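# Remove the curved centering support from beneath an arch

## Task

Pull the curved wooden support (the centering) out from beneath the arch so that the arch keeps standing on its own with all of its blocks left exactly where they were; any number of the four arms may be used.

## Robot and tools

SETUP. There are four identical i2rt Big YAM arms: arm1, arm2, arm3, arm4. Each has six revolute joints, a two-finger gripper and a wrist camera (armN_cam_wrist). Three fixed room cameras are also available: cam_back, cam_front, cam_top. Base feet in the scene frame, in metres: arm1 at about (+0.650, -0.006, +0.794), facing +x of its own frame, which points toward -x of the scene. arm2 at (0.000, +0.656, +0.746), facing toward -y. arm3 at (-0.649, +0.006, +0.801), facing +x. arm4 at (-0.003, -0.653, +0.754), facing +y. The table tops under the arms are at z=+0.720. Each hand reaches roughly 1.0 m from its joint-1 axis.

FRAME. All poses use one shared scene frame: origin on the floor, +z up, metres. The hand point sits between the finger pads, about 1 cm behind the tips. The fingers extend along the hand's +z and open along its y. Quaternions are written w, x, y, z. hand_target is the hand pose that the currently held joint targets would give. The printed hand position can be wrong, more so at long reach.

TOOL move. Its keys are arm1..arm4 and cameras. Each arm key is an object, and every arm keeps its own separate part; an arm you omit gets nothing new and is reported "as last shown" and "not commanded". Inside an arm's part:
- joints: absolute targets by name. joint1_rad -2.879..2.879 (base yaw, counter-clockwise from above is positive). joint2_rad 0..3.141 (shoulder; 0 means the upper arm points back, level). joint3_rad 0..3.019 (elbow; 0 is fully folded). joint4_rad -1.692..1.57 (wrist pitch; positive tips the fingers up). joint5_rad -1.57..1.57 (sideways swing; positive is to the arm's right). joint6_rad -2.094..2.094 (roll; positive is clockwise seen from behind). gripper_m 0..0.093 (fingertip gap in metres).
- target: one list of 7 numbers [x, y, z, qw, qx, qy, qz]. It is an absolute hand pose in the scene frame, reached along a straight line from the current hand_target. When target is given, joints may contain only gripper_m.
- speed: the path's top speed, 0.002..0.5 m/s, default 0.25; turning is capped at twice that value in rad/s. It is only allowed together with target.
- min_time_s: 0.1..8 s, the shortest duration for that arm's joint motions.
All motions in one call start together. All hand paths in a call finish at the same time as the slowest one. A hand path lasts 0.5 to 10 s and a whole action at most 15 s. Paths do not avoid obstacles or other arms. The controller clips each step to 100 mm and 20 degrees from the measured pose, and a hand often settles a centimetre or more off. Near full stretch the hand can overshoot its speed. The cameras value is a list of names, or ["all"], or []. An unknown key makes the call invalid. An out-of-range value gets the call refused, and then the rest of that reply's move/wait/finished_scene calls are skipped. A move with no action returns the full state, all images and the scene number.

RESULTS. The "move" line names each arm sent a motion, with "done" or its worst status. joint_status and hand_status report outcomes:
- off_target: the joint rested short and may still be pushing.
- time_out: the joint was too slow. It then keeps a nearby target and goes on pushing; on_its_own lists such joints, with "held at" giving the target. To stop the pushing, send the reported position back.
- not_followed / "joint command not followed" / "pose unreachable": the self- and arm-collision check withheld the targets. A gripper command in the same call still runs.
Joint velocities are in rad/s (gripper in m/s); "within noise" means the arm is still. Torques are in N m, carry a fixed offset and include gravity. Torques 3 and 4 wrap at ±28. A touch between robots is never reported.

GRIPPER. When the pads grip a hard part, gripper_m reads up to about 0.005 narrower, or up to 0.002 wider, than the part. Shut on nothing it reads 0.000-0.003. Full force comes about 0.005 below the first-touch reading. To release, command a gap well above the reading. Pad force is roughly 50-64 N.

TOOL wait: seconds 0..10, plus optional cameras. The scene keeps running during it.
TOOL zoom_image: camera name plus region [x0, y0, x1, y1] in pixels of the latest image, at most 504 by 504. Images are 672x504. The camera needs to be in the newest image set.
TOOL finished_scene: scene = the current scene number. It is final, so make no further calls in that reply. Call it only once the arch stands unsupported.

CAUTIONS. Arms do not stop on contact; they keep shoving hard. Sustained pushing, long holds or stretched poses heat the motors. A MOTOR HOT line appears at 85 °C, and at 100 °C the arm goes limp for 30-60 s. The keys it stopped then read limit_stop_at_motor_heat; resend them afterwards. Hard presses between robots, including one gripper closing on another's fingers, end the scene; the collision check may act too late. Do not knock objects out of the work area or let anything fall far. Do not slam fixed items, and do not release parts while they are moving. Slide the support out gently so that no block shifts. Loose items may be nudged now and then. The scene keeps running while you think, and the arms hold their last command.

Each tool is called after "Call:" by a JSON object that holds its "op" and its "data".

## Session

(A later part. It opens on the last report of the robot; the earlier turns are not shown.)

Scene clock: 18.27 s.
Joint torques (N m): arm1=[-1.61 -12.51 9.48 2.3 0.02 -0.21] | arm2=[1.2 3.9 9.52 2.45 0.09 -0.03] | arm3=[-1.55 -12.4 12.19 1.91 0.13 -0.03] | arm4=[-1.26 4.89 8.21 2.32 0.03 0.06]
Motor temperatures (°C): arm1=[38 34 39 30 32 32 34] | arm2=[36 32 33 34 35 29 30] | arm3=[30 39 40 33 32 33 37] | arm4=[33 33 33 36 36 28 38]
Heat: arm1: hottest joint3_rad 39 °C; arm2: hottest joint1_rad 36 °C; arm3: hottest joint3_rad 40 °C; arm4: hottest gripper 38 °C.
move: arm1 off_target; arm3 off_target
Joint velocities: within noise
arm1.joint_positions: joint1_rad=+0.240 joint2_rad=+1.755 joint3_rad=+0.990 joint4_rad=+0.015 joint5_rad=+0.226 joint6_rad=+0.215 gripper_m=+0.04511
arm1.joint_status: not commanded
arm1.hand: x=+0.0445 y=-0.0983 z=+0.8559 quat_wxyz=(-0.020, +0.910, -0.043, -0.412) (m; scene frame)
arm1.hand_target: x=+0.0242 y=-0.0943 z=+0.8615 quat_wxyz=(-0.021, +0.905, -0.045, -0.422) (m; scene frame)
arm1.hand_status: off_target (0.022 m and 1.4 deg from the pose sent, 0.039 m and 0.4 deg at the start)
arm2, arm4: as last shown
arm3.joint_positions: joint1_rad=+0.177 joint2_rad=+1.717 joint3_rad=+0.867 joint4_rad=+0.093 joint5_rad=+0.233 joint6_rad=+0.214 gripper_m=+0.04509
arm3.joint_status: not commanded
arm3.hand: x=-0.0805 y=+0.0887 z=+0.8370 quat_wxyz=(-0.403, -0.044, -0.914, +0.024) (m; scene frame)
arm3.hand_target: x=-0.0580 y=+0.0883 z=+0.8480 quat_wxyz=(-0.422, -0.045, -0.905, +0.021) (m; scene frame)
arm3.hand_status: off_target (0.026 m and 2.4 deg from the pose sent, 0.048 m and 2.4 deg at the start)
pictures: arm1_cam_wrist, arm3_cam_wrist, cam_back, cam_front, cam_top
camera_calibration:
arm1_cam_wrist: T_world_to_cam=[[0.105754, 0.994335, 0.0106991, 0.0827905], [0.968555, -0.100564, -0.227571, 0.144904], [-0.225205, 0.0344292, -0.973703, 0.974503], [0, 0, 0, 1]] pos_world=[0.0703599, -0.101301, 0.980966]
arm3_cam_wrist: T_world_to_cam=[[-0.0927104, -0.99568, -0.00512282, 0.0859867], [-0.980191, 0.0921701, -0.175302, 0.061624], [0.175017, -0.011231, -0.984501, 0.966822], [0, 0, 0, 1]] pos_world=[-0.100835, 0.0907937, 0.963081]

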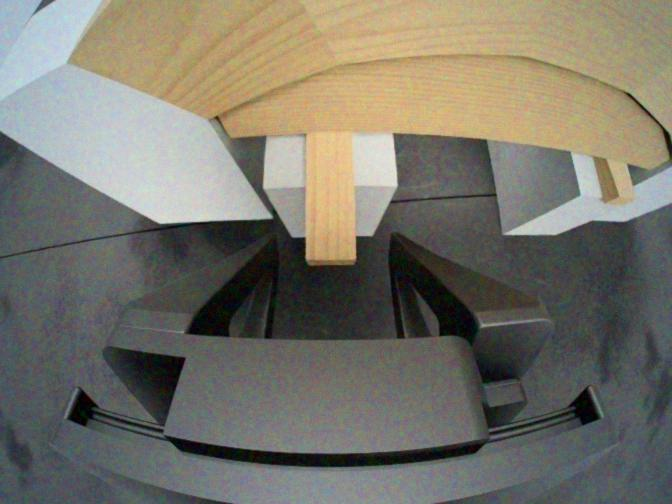

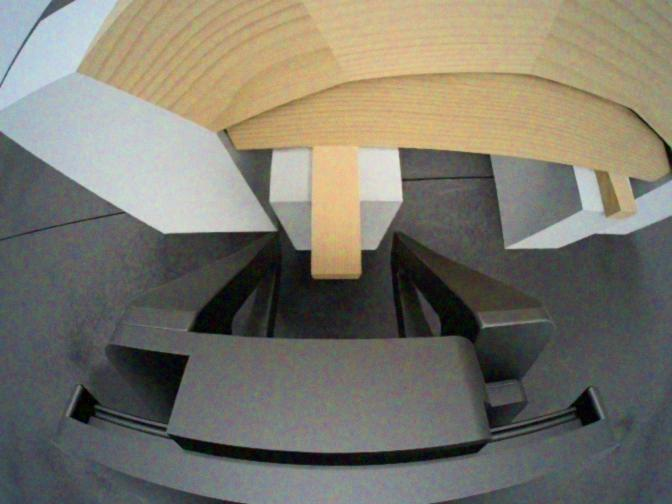

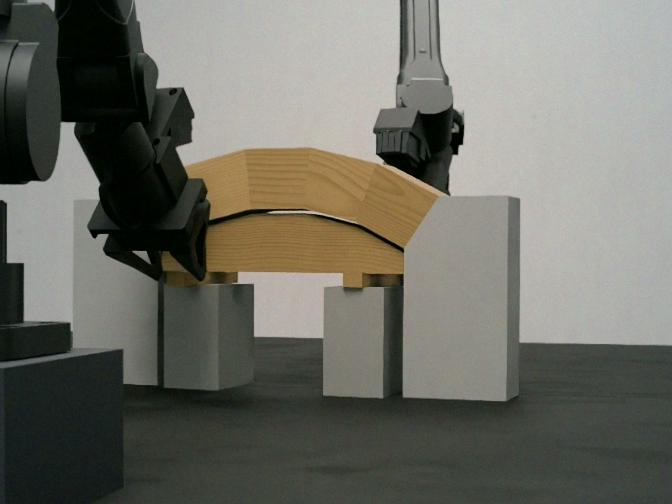

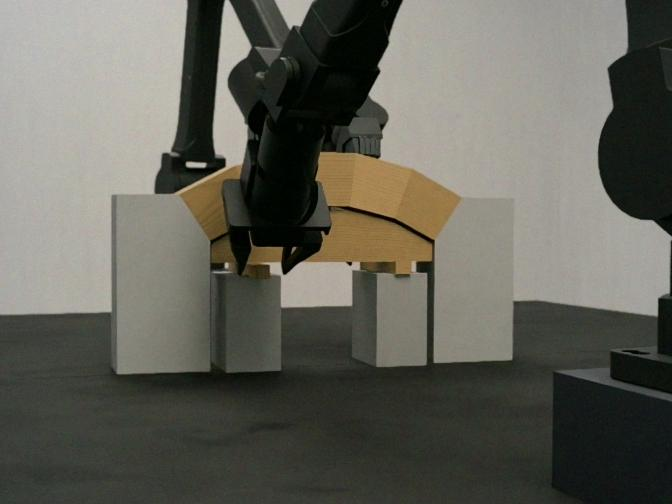

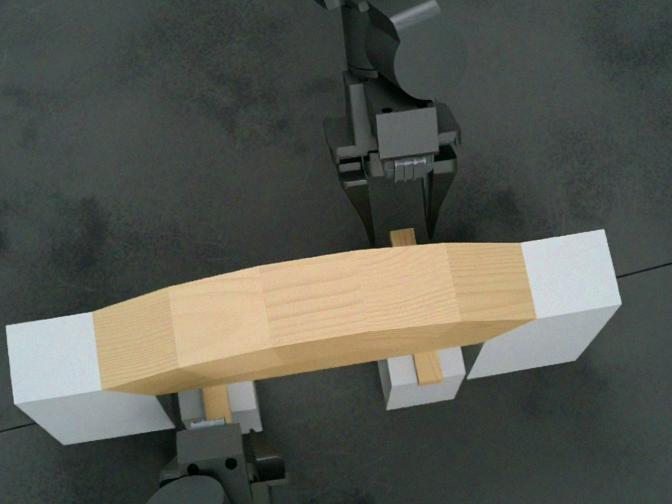

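Call:
{"op": "move", "data": {"arm1": {"target":[0.018,-0.094,0.860,0.0211,-0.905,0.0453,0.422],"speed":0.08}, "arm3": {"joints":{"gripper_m":0.025}}}}

Call:
{"op": "move", "data": {"arm1": {"joints":{"gripper_m":0.012}}, "arm3": {"joints":{"gripper_m":0.012}}, "cameras": ["arm1_cam_wrist","arm3_cam_wrist","cam_top"]}}

Scene clock: 19.70 s.
Joint torques (N m): arm1=[-1.79 -12.51 9.62 2.22 0 -0.21] | arm2=[1.14 3.66 9.52 2.47 0.11 -0.02] | arm3=[-0.85 -12.28 12.05 1.92 0.13 -0.03] | arm4=[-0.97 4.01 8.29 2.29 0.05 0.05]
Motor temperatures (°C): arm1=[38 34 39 30 32 32 34] | arm2=[36 32 33 34 35 29 30] | arm3=[30 40 40 33 32 33 37] | arm4=[33 33 33 36 36 28 38]
Heat: arm1: hottest joint3_rad 39 °C; arm2: hottest joint1_rad 36 °C; arm3: hottest joint2_rad 40 °C; arm4: hottest gripper 38 °C.
move: arm1 off_target; arm3 done
Joint velocities: within noise
arm1.joint_positions: joint1_rad=+0.238 joint2_rad=+1.764 joint3_rad=+1.003 joint4_rad=+0.015 joint5_rad=+0.224 joint6_rad=+0.212 gripper_m=+0.04511
arm1.joint_status: not commanded
arm1.hand: x=+0.0394 y=-0.0988 z=+0.8565 quat_wxyz=(-0.020, +0.909, -0.043, -0.413) (m; scene frame)
arm1.hand_target: x=+0.0193 y=-0.0937 z=+0.8605 quat_wxyz=(-0.021, +0.905, -0.045, -0.422) (m; scene frame)
arm1.hand_status: off_target (0.022 m and 1.2 deg from the pose sent, 0.027 m and 1.4 deg at the start)
arm2, arm4: as last shown
arm3.joint_positions: joint1_rad=+0.177 joint2_rad=+1.717 joint3_rad=+0.867 joint4_rad=+0.093 joint5_rad=+0.233 joint6_rad=+0.214 gripper_m=+0.02509
arm3.joint_status: all done
arm3.hand: x=-0.0803 y=+0.0887 z=+0.8371 quat_wxyz=(-0.403, -0.044, -0.914, +0.024) (m; scene frame)
arm3.hand_target: x=-0.0579 y=+0.0884 z=+0.8481 quat_wxyz=(-0.422, -0.045, -0.905, +0.021) (m; scene frame)
arm3.hand_status: not commanded
pictures: none

Scene clock: 20.30 s.
Joint torques (N m): arm1=[-1.73 -12.57 9.58 2.24 0.02 -0.18] | arm2=[1.03 3.96 9.52 2.48 0.09 -0.02] | arm3=[-0.97 -12.4 12.01 1.89 0.16 -0.03] | arm4=[-1.2 4.25 8.21 2.4 0.04 0.08]
Motor temperatures (°C): arm1=[38 34 40 30 32 32 34] | arm2=[36 32 33 34 35 29 30] | arm3=[30 40 40 33 32 33 37] | arm4=[33 33 33 36 35 28 38]
Heat: arm1: hottest joint3_rad 40 °C; arm2: hottest joint1_rad 36 °C; arm3: hottest joint2_rad 40 °C; arm4: hottest gripper 38 °C.
move: arm1 off_target; arm3 off_target
Joint velocities: within noise
arm1.joint_positions: joint1_rad=+0.238 joint2_rad=+1.764 joint3_rad=+1.003 joint4_rad=+0.015 joint5_rad=+0.223 joint6_rad=+0.210 gripper_m=+0.01724
arm1.joint_status: gripper_m off_target (ended at +0.01727, target +0.01200)
arm1.hand: x=+0.0394 y=-0.0989 z=+0.8564 quat_wxyz=(-0.020, +0.910, -0.042, -0.413) (m; scene frame)
arm1.hand_target: x=+0.0193 y=-0.0937 z=+0.8605 quat_wxyz=(-0.021, +0.905, -0.045, -0.422) (m; scene frame)
arm1.hand_status: not commanded
arm2, arm4: as last shown
arm3.joint_positions: joint1_rad=+0.177 joint2_rad=+1.717 joint3_rad=+0.867 joint4_rad=+0.093 joint5_rad=+0.232 joint6_rad=+0.213 gripper_m=+0.01725
arm3.joint_status: gripper_m off_target (ended at +0.01728, target +0.01200)
arm3.hand: x=-0.0803 y=+0.0888 z=+0.8371 quat_wxyz=(-0.403, -0.044, -0.914, +0.024) (m; scene frame)
arm3.hand_target: x=-0.0579 y=+0.0884 z=+0.8481 quat_wxyz=(-0.422, -0.045, -0.905, +0.021) (m; scene frame)
arm3.hand_status: not commanded
pictures: arm1_cam_wrist, arm3_cam_wrist, cam_top
camera_calibration:
arm1_cam_wrist: T_world_to_cam=[[0.102261, 0.994696, 0.0110588, 0.083787], [0.968124, -0.096962, -0.230941, 0.153203], [-0.228644, 0.0343226, -0.972905, 0.97338], [0, 0, 0, 1]] pos_world=[0.0656697, -0.101897, 0.98146]
arm3_cam_wrist: T_world_to_cam=[[-0.0919294, -0.995753, -0.00498056, 0.0860464], [-0.980228, 0.091374, -0.175509, 0.0620165], [0.175219, -0.0112524, -0.984465, 0.96699], [0, 0, 0, 1]] pos_world=[-0.100734, 0.0908952, 0.963281]

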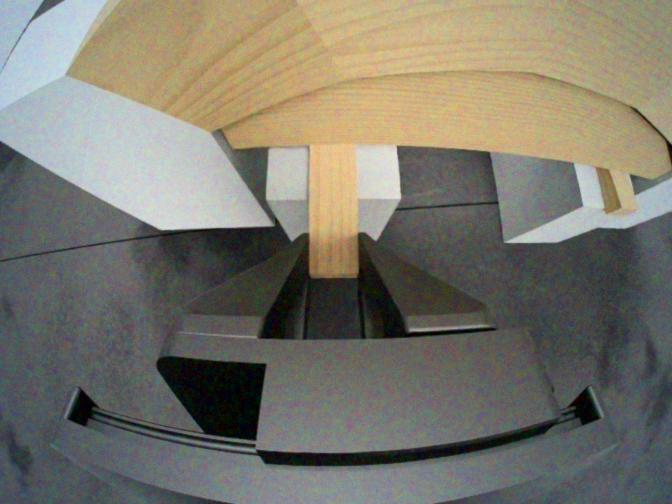

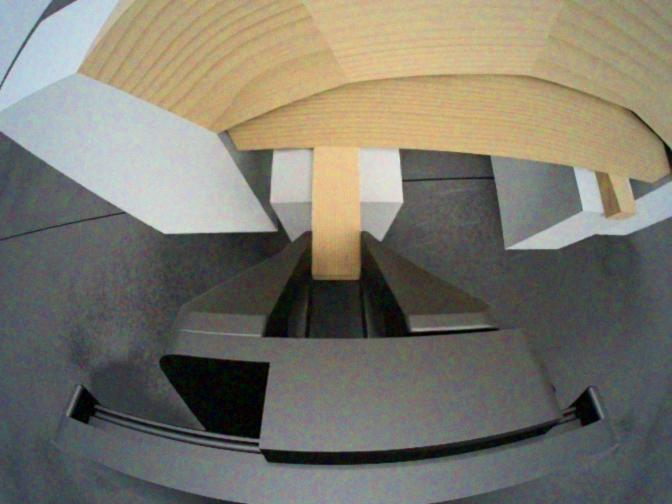

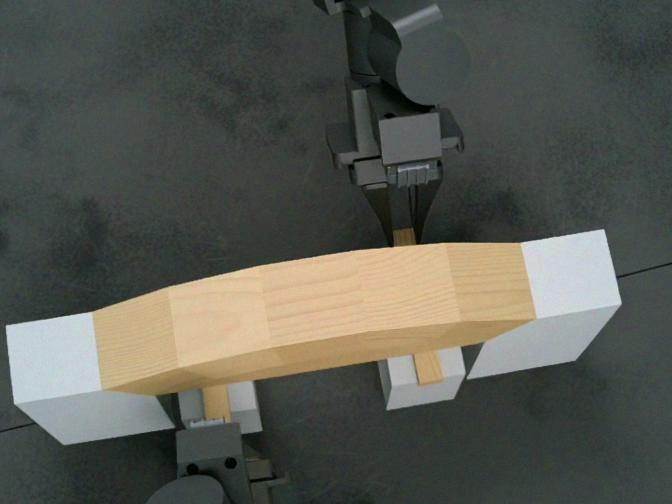

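Call:
{"op": "move", "data": {"arm1": {"target":[0.039,-0.0957,0.8605,0.0211,-0.905,0.0453,0.422],"speed":0.05}, "arm3": {"target":[-0.078,0.0904,0.848,0.422,0.0453,0.905,-0.0211],"speed":0.05}, "cameras": ["cam_back","cam_front","cam_top"]}}

Scene clock: 21.67 s.
Joint torques (N m): arm1=[-0.73 -15.74 5.44 2.99 0.32 -0.09] | arm2=[1.14 3.6 9.54 2.47 0.09 -0.01] | arm3=[0.03 -15.68 7.47 1.96 0.52 0.08] | arm4=[-1.44 4.31 8.24 2.3 0.06 0.06]
Motor temperatures (°C): arm1=[38 34 40 30 32 32 34] | arm2=[36 32 33 34 35 29 30] | arm3=[30 40 40 33 32 33 37] | arm4=[33 33 33 36 35 28 38]
Heat: arm1: hottest joint3_rad 40 °C; arm2: hottest joint1_rad 36 °C; arm3: hottest joint2_rad 40 °C; arm4: hottest gripper 38 °C.
move: arm1 done; arm3 off_target
Joint velocities: within noise
arm1.joint_positions: joint1_rad=+0.238 joint2_rad=+1.764 joint3_rad=+1.003 joint4_rad=+0.015 joint5_rad=+0.223 joint6_rad=+0.210 gripper_m=+0.01724
arm1.joint_status: not commanded
arm1.hand: x=+0.0394 y=-0.0988 z=+0.8565 quat_wxyz=(-0.020, +0.909, -0.041, -0.413) (m; scene frame)
arm1.hand_target: x=+0.0390 y=-0.0958 z=+0.8606 quat_wxyz=(-0.021, +0.905, -0.045, -0.422) (m; scene frame)
arm1.hand_status: done (0.005 m and 1.2 deg from the pose sent, 0.005 m and 1.2 deg at the start)
arm2, arm4: as last shown
arm3.joint_positions: joint1_rad=+0.177 joint2_rad=+1.717 joint3_rad=+0.861 joint4_rad=+0.108 joint5_rad=+0.233 joint6_rad=+0.213 gripper_m=+0.01725
arm3.joint_status: not commanded
arm3.hand: x=-0.0806 y=+0.0885 z=+0.8372 quat_wxyz=(-0.407, -0.044, -0.912, +0.023) (m; scene frame)
arm3.hand_target: x=-0.0780 y=+0.0904 z=+0.8479 quat_wxyz=(-0.422, -0.045, -0.905, +0.021) (m; scene frame)
arm3.hand_status: off_target (0.011 m and 1.9 deg from the pose sent, 0.011 m and 2.4 deg at the start)
pictures: cam_back, cam_front, cam_top

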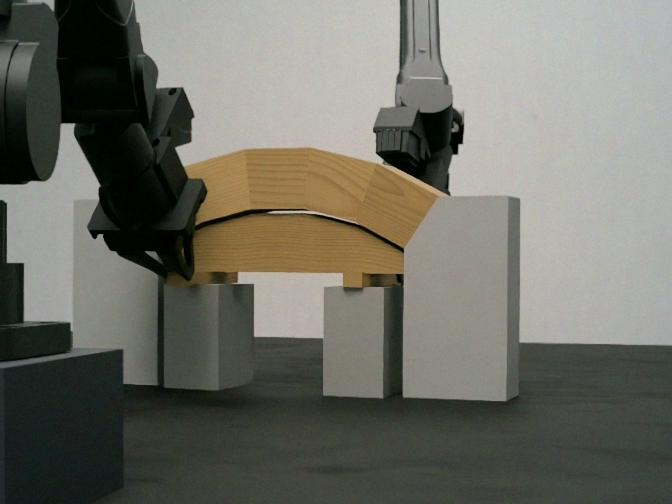

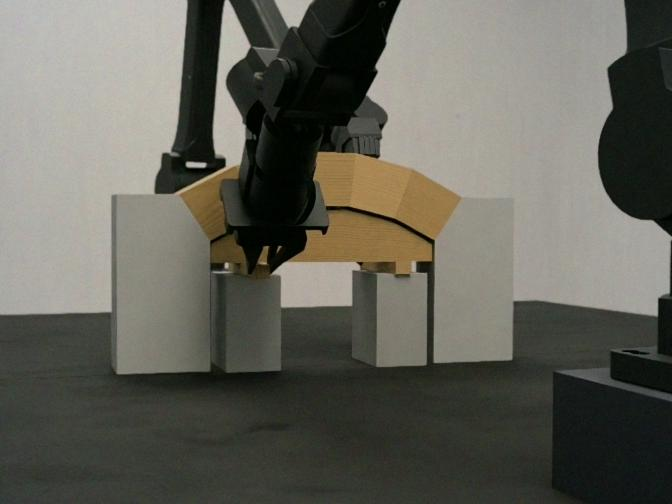

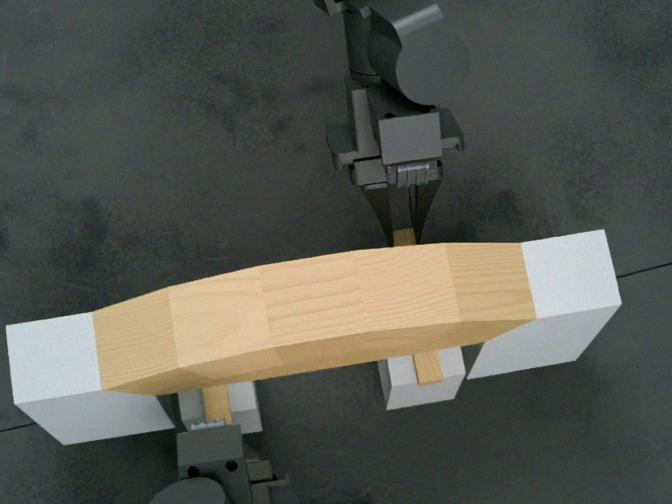

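Call:
{"op": "move", "data": {"arm1": {"target":[0.064,-0.0982,0.8605,0.0211,-0.905,0.0453,0.422],"speed":0.05}, "arm3": {"target":[-0.103,0.0929,0.848,0.422,0.0453,0.905,-0.0211],"speed":0.05}, "cameras": ["cam_back","cam_front","cam_top"]}}

Scene clock: 22.93 s.
Joint torques (N m): arm1=[0.5 -15.68 4.9 3.1 0.23 0.01] | arm2=[0.97 3.9 9.47 2.45 0.1 -0.02] | arm3=[0.62 -15.21 7.3 1.96 0.42 0.17] | arm4=[-1.26 4.66 8.24 2.33 0.07 0.09]
Motor temperatures (°C): arm1=[37 34 40 30 32 31 34] | arm2=[36 32 33 34 35 29 30] | arm3=[30 40 40 33 32 32 37] | arm4=[33 33 34 36 35 28 38]
Heat: arm1: hottest joint3_rad 40 °C; arm2: hottest joint1_rad 36 °C; arm3: hottest joint2_rad 40 °C; arm4: hottest gripper 38 °C.
move: arm1 done; arm3 off_target
Joint velocities: within noise
arm1.joint_positions: joint1_rad=+0.238 joint2_rad=+1.725 joint3_rad=+0.938 joint4_rad=+0.034 joint5_rad=+0.238 joint6_rad=+0.211 gripper_m=+0.01724
arm1.joint_status: not commanded
arm1.hand: x=+0.0612 y=-0.0916 z=+0.8532 quat_wxyz=(-0.027, +0.910, -0.045, -0.411) (m; scene frame)
arm1.hand_target: x=+0.0639 y=-0.0982 z=+0.8605 quat_wxyz=(-0.021, +0.905, -0.045, -0.422) (m; scene frame)
arm1.hand_status: done (0.010 m and 1.6 deg from the pose sent, 0.025 m and 1.2 deg at the start)
arm2.joint_positions: joint1_rad=-0.491 joint2_rad=+0.571 joint3_rad=+1.396 joint4_rad=-1.145 joint5_rad=+0.158 joint6_rad=+0.378 gripper_m=+0.09396
arm2.joint_status: not commanded
arm2.hand: x=-0.1424 y=+0.4717 z=+1.3418 quat_wxyz=(-0.330, -0.780, -0.216, +0.486) (m; scene frame)
arm2.hand_target: x=-0.1404 y=+0.4751 z=+1.3501 quat_wxyz=(-0.336, -0.774, -0.213, +0.492) (m; scene frame)
arm2.hand_status: not commanded
arm3.joint_positions: joint1_rad=+0.189 joint2_rad=+1.677 joint3_rad=+0.791 joint4_rad=+0.126 joint5_rad=+0.249 joint6_rad=+0.215 gripper_m=+0.01725
arm3.joint_status: not commanded
arm3.hand: x=-0.1060 y=+0.0871 z=+0.8334 quat_wxyz=(-0.404, -0.042, -0.913, +0.029) (m; scene frame)
arm3.hand_target: x=-0.1031 y=+0.0929 z=+0.8479 quat_wxyz=(-0.422, -0.045, -0.905, +0.021) (m; scene frame)
arm3.hand_status: off_target (0.016 m and 2.5 deg from the pose sent, 0.025 m and 1.9 deg at the start)
arm4.joint_positions: joint1_rad=-0.377 joint2_rad=+0.615 joint3_rad=+1.493 joint4_rad=-1.274 joint5_rad=+0.157 joint6_rad=-0.616 gripper_m=+0.09396
arm4.joint_status: not commanded
arm4.hand: x=+0.0978 y=-0.4603 z=+1.3602 quat_wxyz=(-0.554, +0.623, -0.545, -0.090) (m; scene frame)
arm4.hand_target: x=+0.0963 y=-0.4637 z=+1.3683 quat_wxyz=(-0.562, +0.618, -0.542, -0.093) (m; scene frame)
arm4.hand_status: not commanded
pictures: cam_back, cam_front, cam_top

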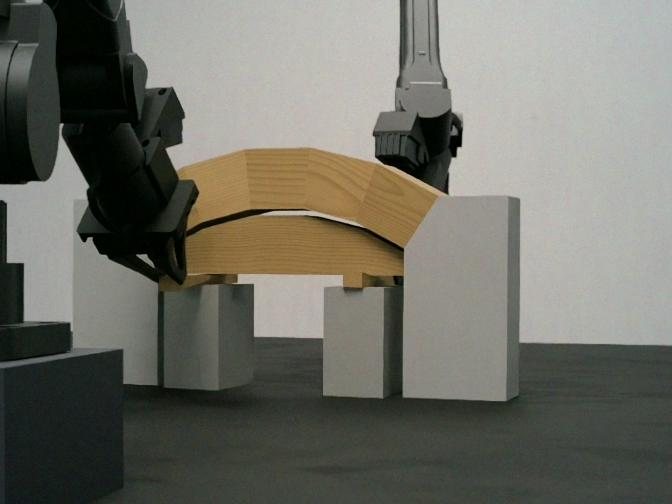

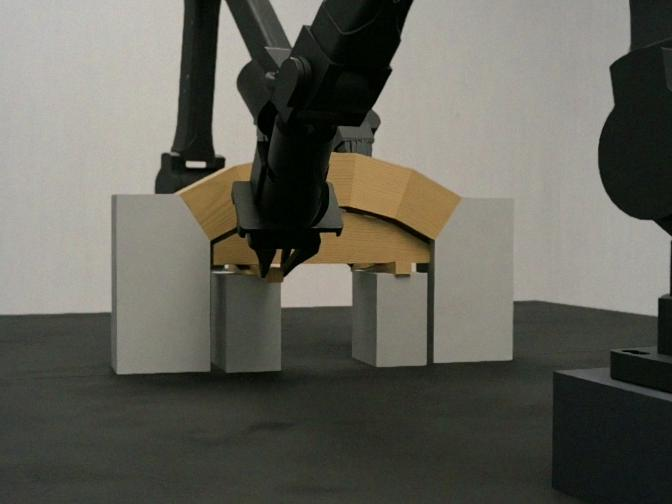

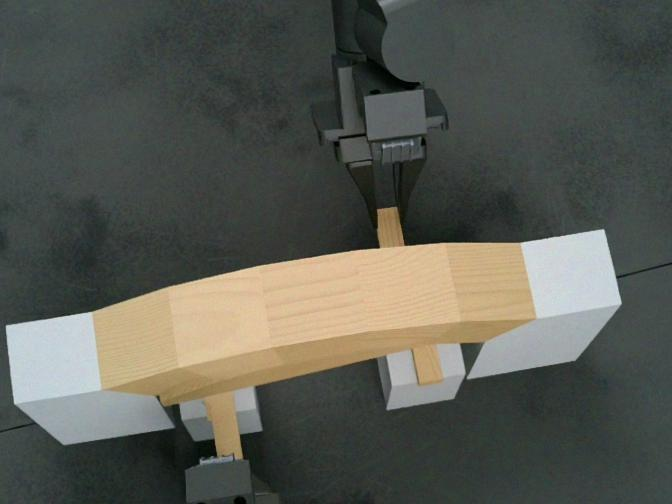

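Call:
{"op": "zoom_image", "data": {"camera": "cam_front", "region": [190, 180, 470, 390]}}

Call:
{"op": "zoom_image", "data": {"camera": "cam_back", "region": [130, 180, 430, 400]}}

Call:
{"op": "zoom_image", "data": {"camera": "cam_top", "region": [80, 180, 560, 500]}}

Call:
{"op": "move", "data": {"cameras": ["arm1_cam_wrist","arm3_cam_wrist"]}}

Scaled by 1.800 from the camera's 672x504 image, which has a finer 960x720 frame.

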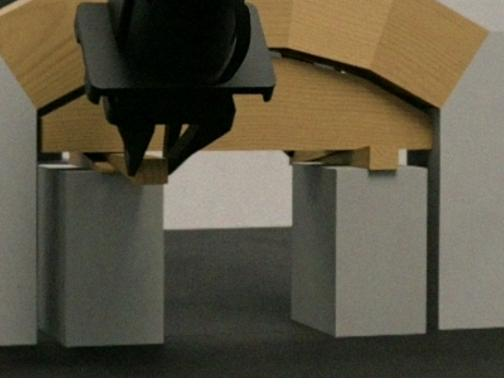

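Scaled by 1.680 from the camera's 672x504 image, which has a finer 960x720 frame.

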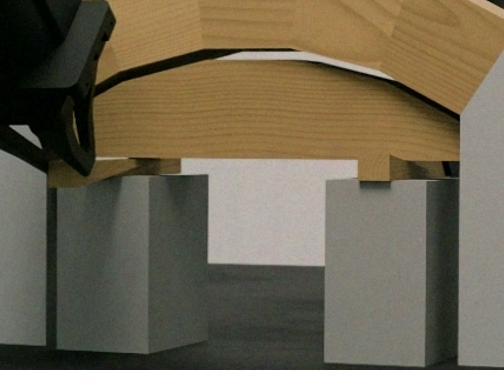

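Scaled by 1.050 from the camera's 672x504 image, which has a finer 960x720 frame.

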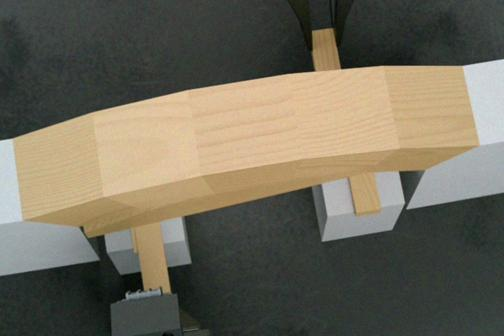

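Scene clock: 23.50 s.
Joint torques (N m): arm1=[0.62 -15.62 4.93 2.95 0.24 0.01] | arm2=[1.14 3.72 9.42 2.5 0.11 -0.02] | arm3=[0.56 -15.15 7.31 1.94 0.42 0.2] | arm4=[-1.03 4.31 8.25 2.24 0.07 0.08]
Motor temperatures (°C): arm1=[37 34 40 30 32 31 34] | arm2=[36 32 33 34 35 29 30] | arm3=[30 40 40 33 32 32 37] | arm4=[33 33 34 36 35 28 38]
Heat: arm1: hottest joint3_rad 40 °C; arm2: hottest joint1_rad 36 °C; arm3: hottest joint2_rad 40 °C; arm4: hottest gripper 38 °C.
Joint velocities: within noise
arm1.joint_positions: joint1_rad=+0.238 joint2_rad=+1.725 joint3_rad=+0.938 joint4_rad=+0.034 joint5_rad=+0.238 joint6_rad=+0.211 gripper_m=+0.01724
arm1.joint_status: not commanded
arm1.hand: x=+0.0612 y=-0.0916 z=+0.8532 quat_wxyz=(-0.027, +0.910, -0.045, -0.411) (m; scene frame)
arm1.hand_target: x=+0.0639 y=-0.0982 z=+0.8605 quat_wxyz=(-0.021, +0.905, -0.045, -0.422) (m; scene frame)
arm1.hand_status: done (0.010 m and 1.6 deg from the pose sent, 0.025 m and 1.2 deg at the start)
arm2.joint_positions: joint1_rad=-0.491 joint2_rad=+0.571 joint3_rad=+1.396 joint4_rad=-1.145 joint5_rad=+0.158 joint6_rad=+0.378 gripper_m=+0.09396
arm2.joint_status: not commanded
arm2.hand: x=-0.1424 y=+0.4717 z=+1.3418 quat_wxyz=(-0.330, -0.780, -0.216, +0.486) (m; scene frame)
arm2.hand_target: x=-0.1404 y=+0.4751 z=+1.3501 quat_wxyz=(-0.336, -0.774, -0.213, +0.492) (m; scene frame)
arm2.hand_status: not commanded
arm3.joint_positions: joint1_rad=+0.189 joint2_rad=+1.677 joint3_rad=+0.791 joint4_rad=+0.126 joint5_rad=+0.249 joint6_rad=+0.215 gripper_m=+0.01725
arm3.joint_status: not commanded
arm3.hand: x=-0.1060 y=+0.0871 z=+0.8334 quat_wxyz=(-0.404, -0.042, -0.913, +0.029) (m; scene frame)
arm3.hand_target: x=-0.1031 y=+0.0929 z=+0.8479 quat_wxyz=(-0.422, -0.045, -0.905, +0.021) (m; scene frame)
arm3.hand_status: off_target (0.016 m and 2.5 deg from the pose sent, 0.025 m and 1.9 deg at the start)
arm4.joint_positions: joint1_rad=-0.377 joint2_rad=+0.615 joint3_rad=+1.493 joint4_rad=-1.274 joint5_rad=+0.157 joint6_rad=-0.616 gripper_m=+0.09396
arm4.joint_status: not commanded
arm4.hand: x=+0.0978 y=-0.4603 z=+1.3602 quat_wxyz=(-0.554, +0.623, -0.545, -0.090) (m; scene frame)
arm4.hand_target: x=+0.0963 y=-0.4637 z=+1.3683 quat_wxyz=(-0.562, +0.618, -0.542, -0.093) (m; scene frame)
arm4.hand_status: not commanded
pictures: arm1_cam_wrist, arm3_cam_wrist
camera_calibration:
arm1_cam_wrist: T_world_to_cam=[[0.113873, 0.993248, 0.022181, 0.0640087], [0.968097, -0.105918, -0.227089, 0.127999], [-0.223206, 0.0473326, -0.973621, 0.976471], [0, 0, 0, 1]] pos_world=[0.0867503, -0.0962381, 0.978361]
arm3_cam_wrist: T_world_to_cam=[[-0.0927985, -0.995669, 0.00557946, 0.0730347], [-0.980072, 0.0903535, -0.176902, 0.0375423], [0.175631, -0.0218845, -0.984213, 0.968551], [0, 0, 0, 1]] pos_world=[-0.126536, 0.0905226, 0.959494]

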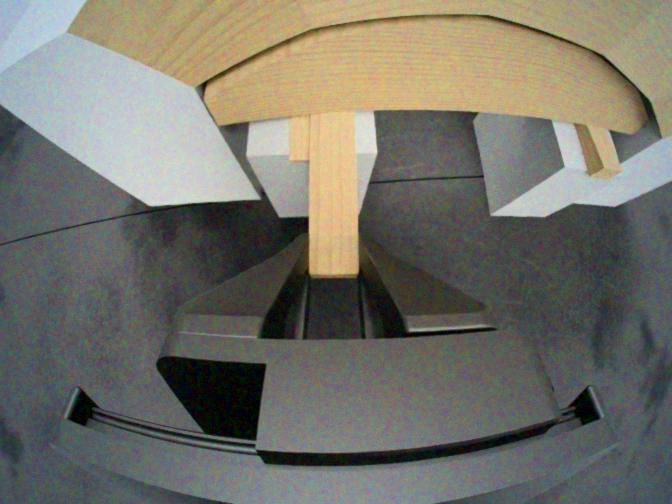

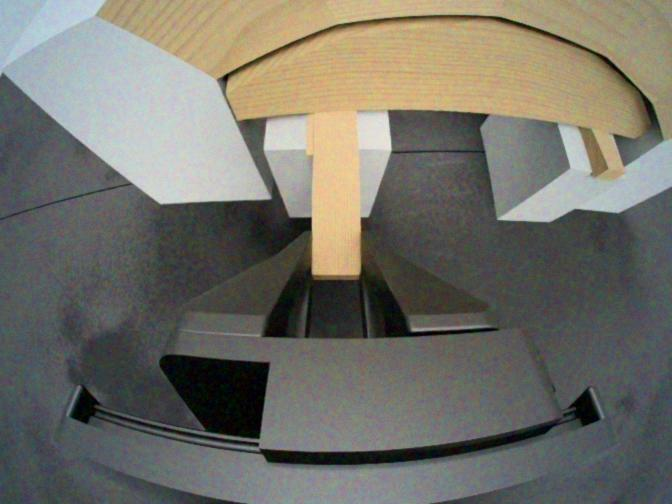

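Call:
{"op": "move", "data": {"arm1": {"target":[0.105,-0.110,0.858,0.0211,-0.905,0.0453,0.422],"speed":0.15}, "arm3": {"target":[-0.144,0.099,0.845,0.422,0.0453,0.905,-0.0211],"speed":0.15}, "cameras": ["cam_back","cam_front","cam_top","arm1_cam_wrist","arm3_cam_wrist"]}}

Scene clock: 25.07 s.
Joint torques (N m): arm1=[0.32 -14.1 4.74 2.99 0.26 0.05] | arm2=[1.14 3.78 9.52 2.41 0.11 -0.01] | arm3=[0.38 -13.63 7.01 1.94 0.44 0.22] | arm4=[-1.44 4.48 8.35 2.35 0.05 0.08]
Motor temperatures (°C): arm1=[37 34 40 30 32 31 34] | arm2=[36 32 33 34 35 29 30] | arm3=[30 40 40 33 32 32 37] | arm4=[33 33 34 36 35 28 38]
Heat: arm1: hottest joint3_rad 40 °C; arm2: hottest joint1_rad 36 °C; arm3: hottest joint2_rad 40 °C; arm4: hottest gripper 38 °C.
move: arm1 off_target; arm3 off_target
Joint velocities: within noise
arm1.joint_positions: joint1_rad=+0.286 joint2_rad=+1.654 joint3_rad=+0.829 joint4_rad=+0.060 joint5_rad=+0.273 joint6_rad=+0.243 gripper_m=+0.01724
arm1.joint_status: not commanded
arm1.hand: x=+0.1029 y=-0.1035 z=+0.8496 quat_wxyz=(-0.029, +0.911, -0.044, -0.409) (m; scene frame)
arm1.hand_target: x=+0.1049 y=-0.1099 z=+0.8579 quat_wxyz=(-0.021, +0.905, -0.045, -0.422) (m; scene frame)
arm1.hand_status: off_target (0.011 m and 1.9 deg from the pose sent, 0.048 m and 1.6 deg at the start)
arm2, arm4: as last shown
arm3.joint_positions: joint1_rad=+0.231 joint2_rad=+1.604 joint3_rad=+0.683 joint4_rad=+0.156 joint5_rad=+0.280 joint6_rad=+0.242 gripper_m=+0.01725
arm3.joint_status: not commanded
arm3.hand: x=-0.1471 y=+0.0944 z=+0.8318 quat_wxyz=(-0.405, -0.041, -0.913, +0.029) (m; scene frame)
arm3.hand_target: x=-0.1441 y=+0.0990 z=+0.8447 quat_wxyz=(-0.422, -0.045, -0.905, +0.021) (m; scene frame)
arm3.hand_status: off_target (0.014 m and 2.4 deg from the pose sent, 0.042 m and 2.5 deg at the start)
pictures: arm1_cam_wrist, arm3_cam_wrist, cam_back, cam_front, cam_top
camera_calibration:
arm1_cam_wrist: T_world_to_cam=[[0.113225, 0.993238, 0.0256482, 0.0682093], [0.969128, -0.104713, -0.223218, 0.0821638], [-0.219023, 0.0501304, -0.974431, 0.983419], [0, 0, 0, 1]] pos_world=[0.128041, -0.108444, 0.974865]
arm3_cam_wrist: T_world_to_cam=[[-0.0908923, -0.995836, 0.00704836, 0.0756237], [-0.979969, 0.0881802, -0.178565, -0.00197578], [0.1772, -0.0231373, -0.983903, 0.97447], [0, 0, 0, 1]] pos_world=[-0.167738, 0.0980296, 0.957898]

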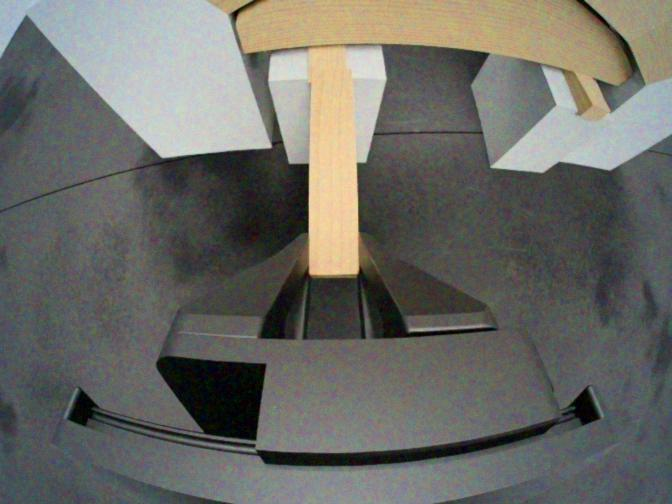

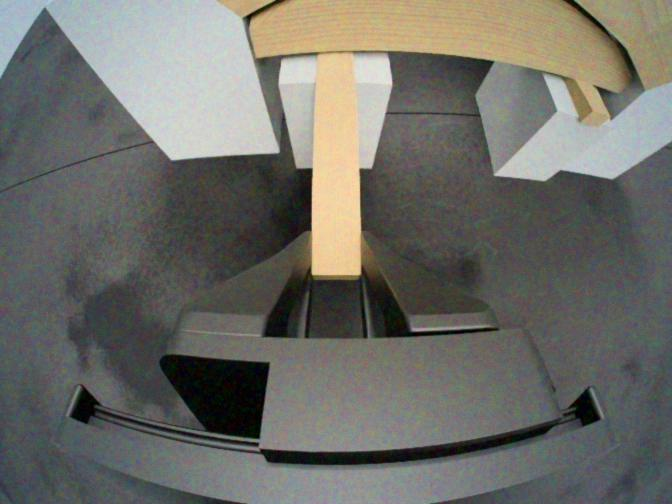

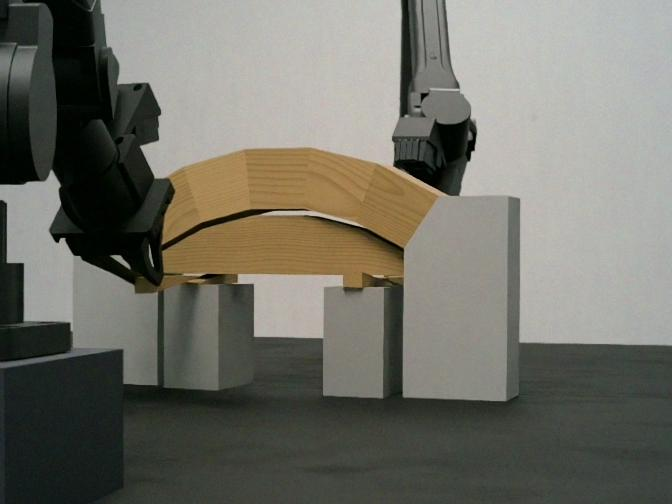

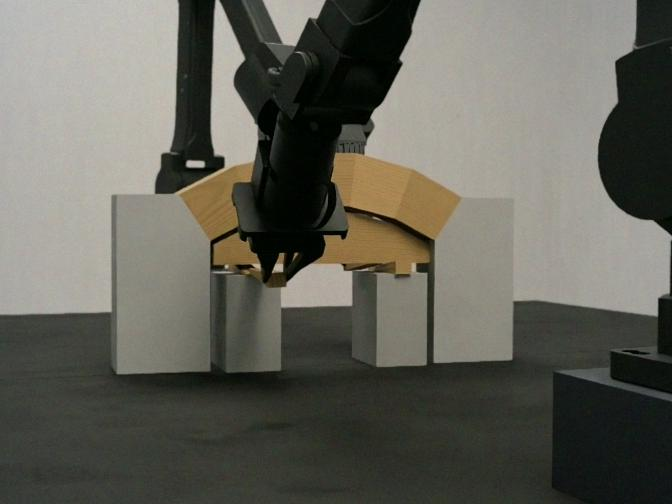

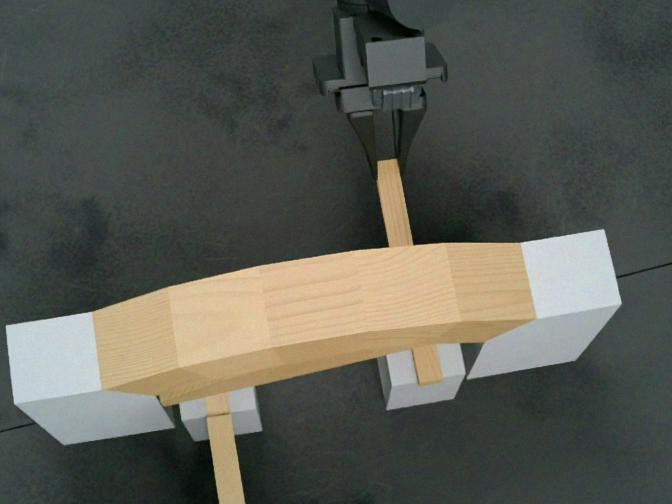

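Call:
{"op": "zoom_image", "data": {"camera": "cam_back", "region": [130, 200, 430, 300]}}

Call:
{"op": "zoom_image", "data": {"camera": "cam_front", "region": [190, 190, 470, 290]}}

Call:
{"op": "zoom_image", "data": {"camera": "cam_top", "region": [150, 300, 300, 500]}}

Scaled by 1.680 from the camera's 672x504 image, which has a finer 960x720 frame.

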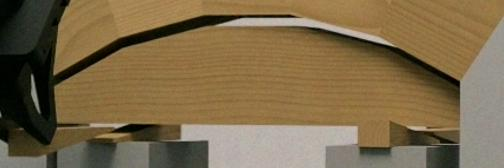

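Scaled by 1.800 from the camera's 672x504 image, which has a finer 960x720 frame.

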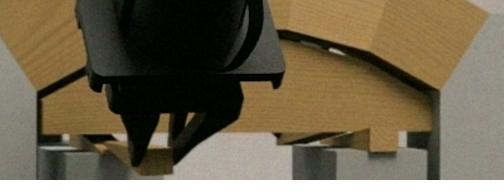

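Scaled by 2.520 from the camera's 672x504 image, which has a finer 960x720 frame.

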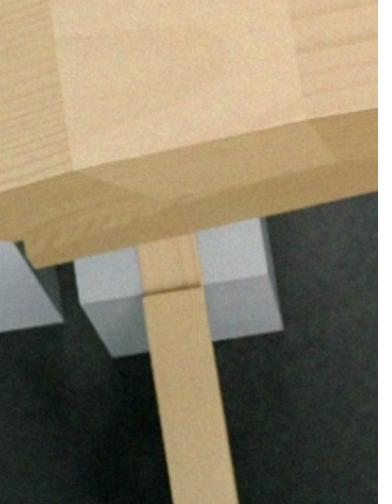

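Call:
{"op": "move", "data": {"arm1": {"target":[0.175,-0.117,0.860,0.0211,-0.905,0.0453,0.422],"speed":0.15}, "arm3": {"target":[-0.214,0.106,0.848,0.422,0.0453,0.905,-0.0211],"speed":0.15}, "cameras": ["cam_back","cam_front","cam_top","arm1_cam_wrist","arm3_cam_wrist"]}}

Call:
{"op": "zoom_image", "data": {"camera": "cam_back", "region": [130, 200, 430, 300]}}

Call:
{"op": "zoom_image", "data": {"camera": "cam_front", "region": [190, 190, 470, 290]}}

Scene clock: 28.03 s.
Joint torques (N m): arm1=[0.67 -11.05 4.66 2.77 0.29 0.07] | arm2=[1.03 3.78 9.47 2.39 0.1 -0.02] | arm3=[0.62 -10.7 6.95 1.37 0.48 0.21] | arm4=[-0.97 4.78 8.27 2.26 0.05 0.09]
Motor temperatures (°C): arm1=[37 35 40 30 32 31 34] | arm2=[36 32 34 34 35 29 30] | arm3=[30 40 40 33 32 32 38] | arm4=[33 33 34 36 35 28 37]
Heat: arm1: hottest joint3_rad 40 °C; arm2: hottest joint1_rad 36 °C; arm3: hottest joint2_rad 40 °C; arm4: hottest gripper 37 °C.
move: arm1 done; arm3 done
Joint velocities: within noise
arm1.joint_positions: joint1_rad=+0.354 joint2_rad=+1.502 joint3_rad=+0.654 joint4_rad=+0.076 joint5_rad=+0.325 joint6_rad=+0.293 gripper_m=+0.01724
arm1.joint_status: not commanded
arm1.hand: x=+0.1715 y=-0.1107 z=+0.8548 quat_wxyz=(-0.029, +0.909, -0.045, -0.413) (m; scene frame)
arm1.hand_target: x=+0.1748 y=-0.1169 z=+0.8600 quat_wxyz=(-0.021, +0.905, -0.045, -0.422) (m; scene frame)
arm1.hand_status: done (0.009 m and 1.5 deg from the pose sent, 0.074 m and 1.9 deg at the start)
arm2, arm4: as last shown
arm3.joint_positions: joint1_rad=+0.310 joint2_rad=+1.446 joint3_rad=+0.514 joint4_rad=+0.166 joint5_rad=+0.339 joint6_rad=+0.299 gripper_m=+0.01725
arm3.joint_status: not commanded
arm3.hand: x=-0.2142 y=+0.1017 z=+0.8399 quat_wxyz=(-0.412, -0.042, -0.910, +0.028) (m; scene frame)
arm3.hand_target: x=-0.2139 y=+0.1060 z=+0.8479 quat_wxyz=(-0.422, -0.045, -0.905, +0.021) (m; scene frame)
arm3.hand_status: done (0.009 m and 1.5 deg from the pose sent, 0.070 m and 2.4 deg at the start)
pictures: arm1_cam_wrist, arm3_cam_wrist, cam_back, cam_front, cam_top
camera_calibration:
arm1_cam_wrist: T_world_to_cam=[[0.115853, 0.992972, 0.0241698, 0.0682632], [0.967027, -0.107203, -0.231012, 0.0229169], [-0.226797, 0.0501361, -0.972651, 1.00366], [0, 0, 0, 1]] pos_world=[0.197557, -0.115646, 0.979853]
arm3_cam_wrist: T_world_to_cam=[[-0.0927004, -0.995689, 0.00313178, 0.0796842], [-0.976747, 0.0903253, -0.194439, -0.0531181], [0.193318, -0.0210835, -0.98091, 0.995194], [0, 0, 0, 1]] pos_world=[-0.236885, 0.105121, 0.965617]

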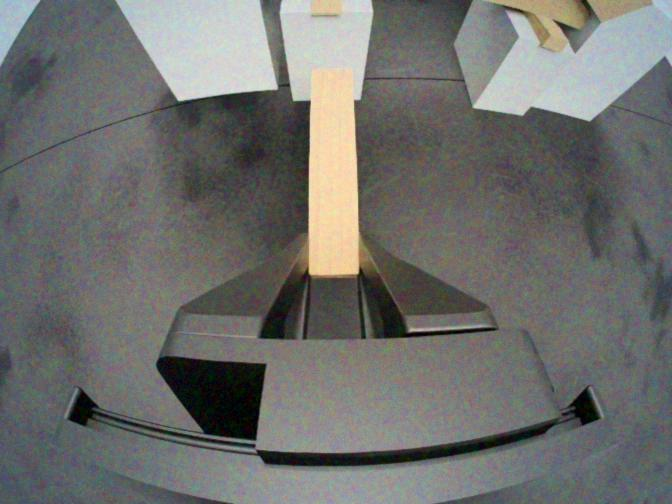

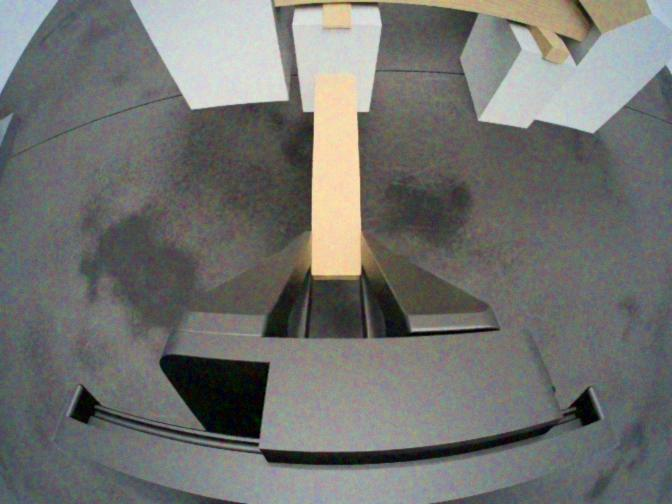

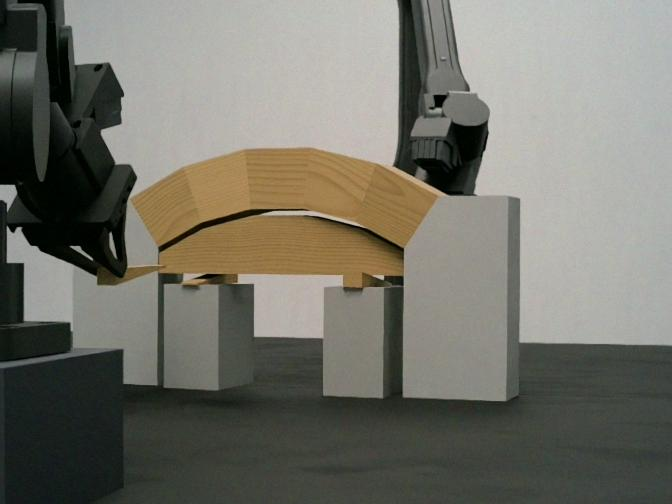

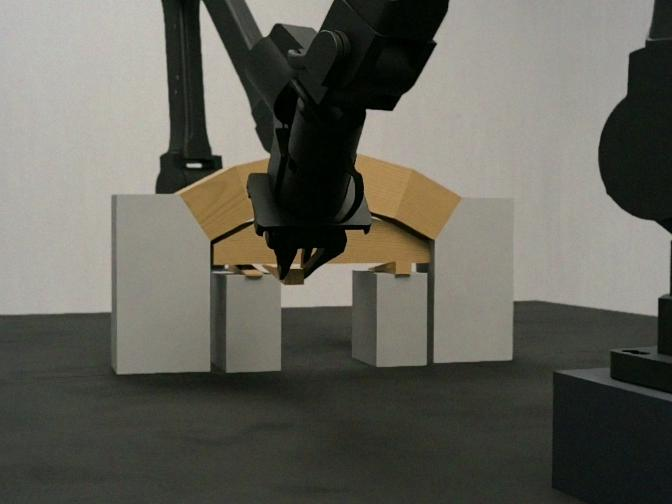

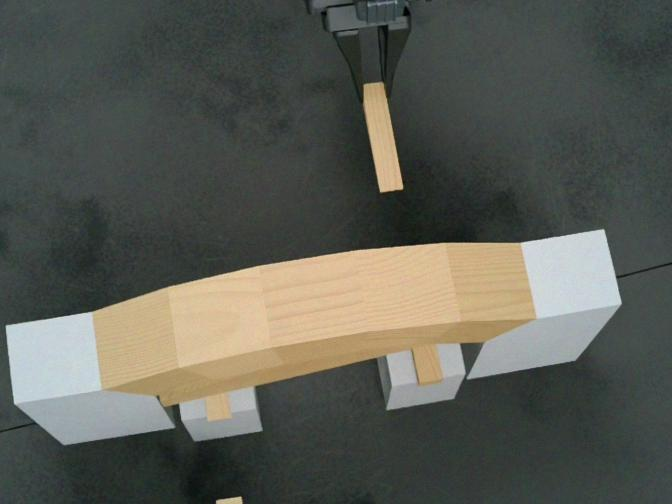

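Scaled by 1.680 from the camera's 672x504 image, which has a finer 960x720 frame.

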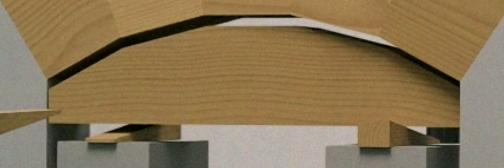

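Scaled by 1.800 from the camera's 672x504 image, which has a finer 960x720 frame.

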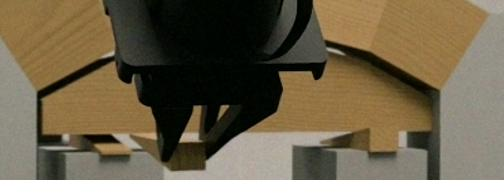

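Call:
{"op": "move", "data": {"arm1": {"target":[0.26,-0.24,0.79,0.0211,-0.905,0.0453,0.422],"speed":0.3}, "arm3": {"target":[-0.28,0.23,0.78,0.422,0.0453,0.905,-0.0211],"speed":0.3}, "cameras": ["cam_back","cam_front","arm1_cam_wrist","arm3_cam_wrist"]}}

Scene clock: 33.57 s.
Joint torques (N m): arm1=[0.5 -8.23 5.2 2.11 0.49 0.03] | arm2=[1.14 3.78 9.54 2.44 0.1 -0.02] | arm3=[0.32 -8.76 7.82 0.94 0.71 0.17] | arm4=[-0.62 4.78 8.23 2.25 0.03 0.12]
Motor temperatures (°C): arm1=[37 35 40 30 32 31 34] | arm2=[36 32 34 34 35 29 30] | arm3=[30 40 40 33 32 32 38] | arm4=[33 33 34 36 35 28 37]
Heat: arm1: hottest joint3_rad 40 °C; arm2: hottest joint1_rad 36 °C; arm3: hottest joint2_rad 40 °C; arm4: hottest gripper 37 °C.
move: arm1 done; arm3 off_target
Joint velocities: within noise
arm1.joint_positions: joint1_rad=+0.776 joint2_rad=+1.643 joint3_rad=+0.588 joint4_rad=+0.139 joint5_rad=+0.610 joint6_rad=+0.640 gripper_m=+0.01724
arm1.joint_status: not commanded
arm1.hand: x=+0.2623 y=-0.2312 z=+0.7931 quat_wxyz=(-0.026, +0.906, -0.045, -0.420) (m; scene frame)
arm1.hand_target: x=+0.2602 y=-0.2398 z=+0.7901 quat_wxyz=(-0.021, +0.905, -0.045, -0.422) (m; scene frame)
arm1.hand_status: done (0.010 m and 0.6 deg from the pose sent, 0.169 m and 1.5 deg at the start)
arm2, arm4: as last shown
arm3.joint_positions: joint1_rad=+0.744 joint2_rad=+1.658 joint3_rad=+0.505 joint4_rad=+0.218 joint5_rad=+0.634 joint6_rad=+0.659 gripper_m=+0.01725
arm3.joint_status: not commanded
arm3.hand: x=-0.2893 y=+0.2176 z=+0.7772 quat_wxyz=(-0.415, -0.040, -0.908, +0.029) (m; scene frame)
arm3.hand_target: x=-0.2805 y=+0.2297 z=+0.7802 quat_wxyz=(-0.422, -0.045, -0.905, +0.021) (m; scene frame)
arm3.hand_status: off_target (0.016 m and 1.4 deg from the pose sent, 0.156 m and 1.5 deg at the start)
pictures: arm1_cam_wrist, arm3_cam_wrist, cam_back, cam_front
camera_calibration:
arm1_cam_wrist: T_world_to_cam=[[0.11311, 0.993419, 0.0180416, 0.184578], [0.963482, -0.105229, -0.246229, -0.0786027], [-0.24271, 0.0452336, -0.969044, 0.970456], [0, 0, 0, 1]] pos_world=[0.290394, -0.235532, 0.91773]
arm3_cam_wrist: T_world_to_cam=[[-0.0897998, -0.995931, 0.00755583, 0.185817], [-0.975629, 0.0864391, -0.201686, -0.142344], [0.200212, -0.025483, -0.979421, 0.952548], [0, 0, 0, 1]] pos_world=[-0.3129, 0.221638, 0.902832]

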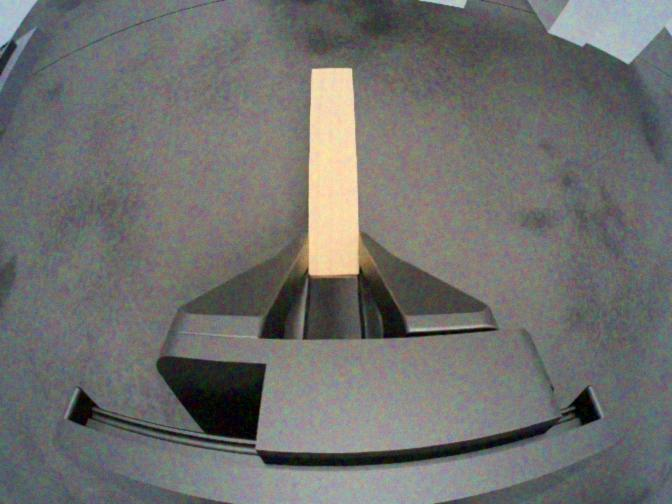

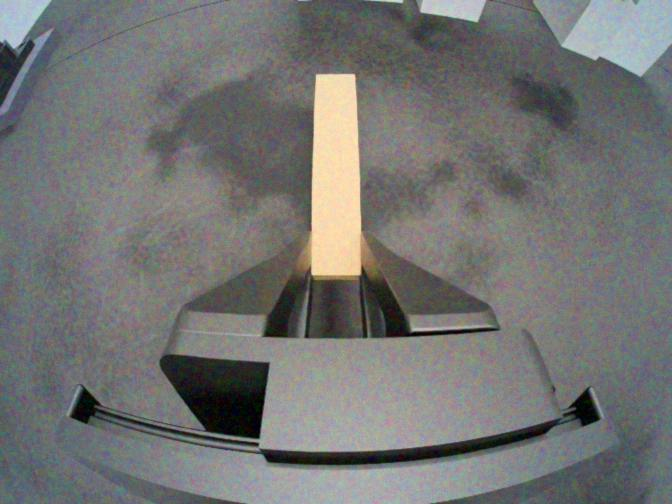

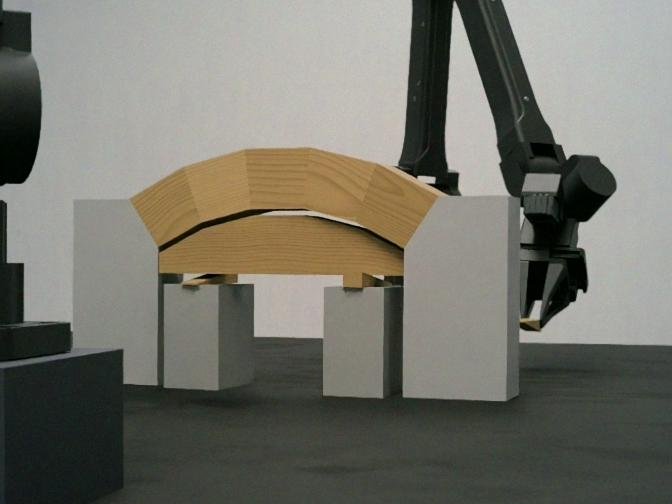

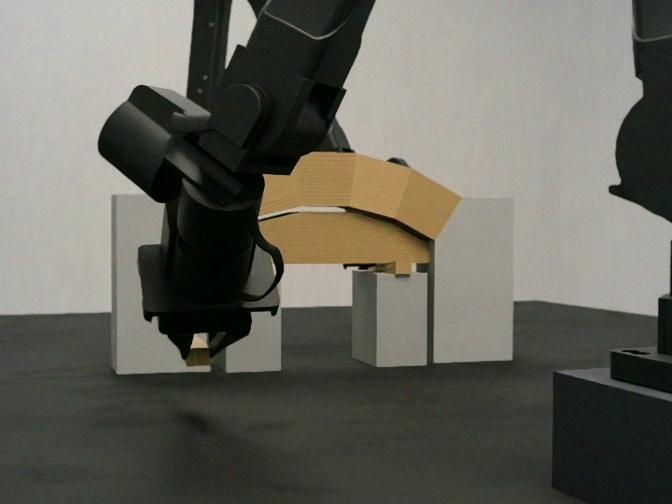

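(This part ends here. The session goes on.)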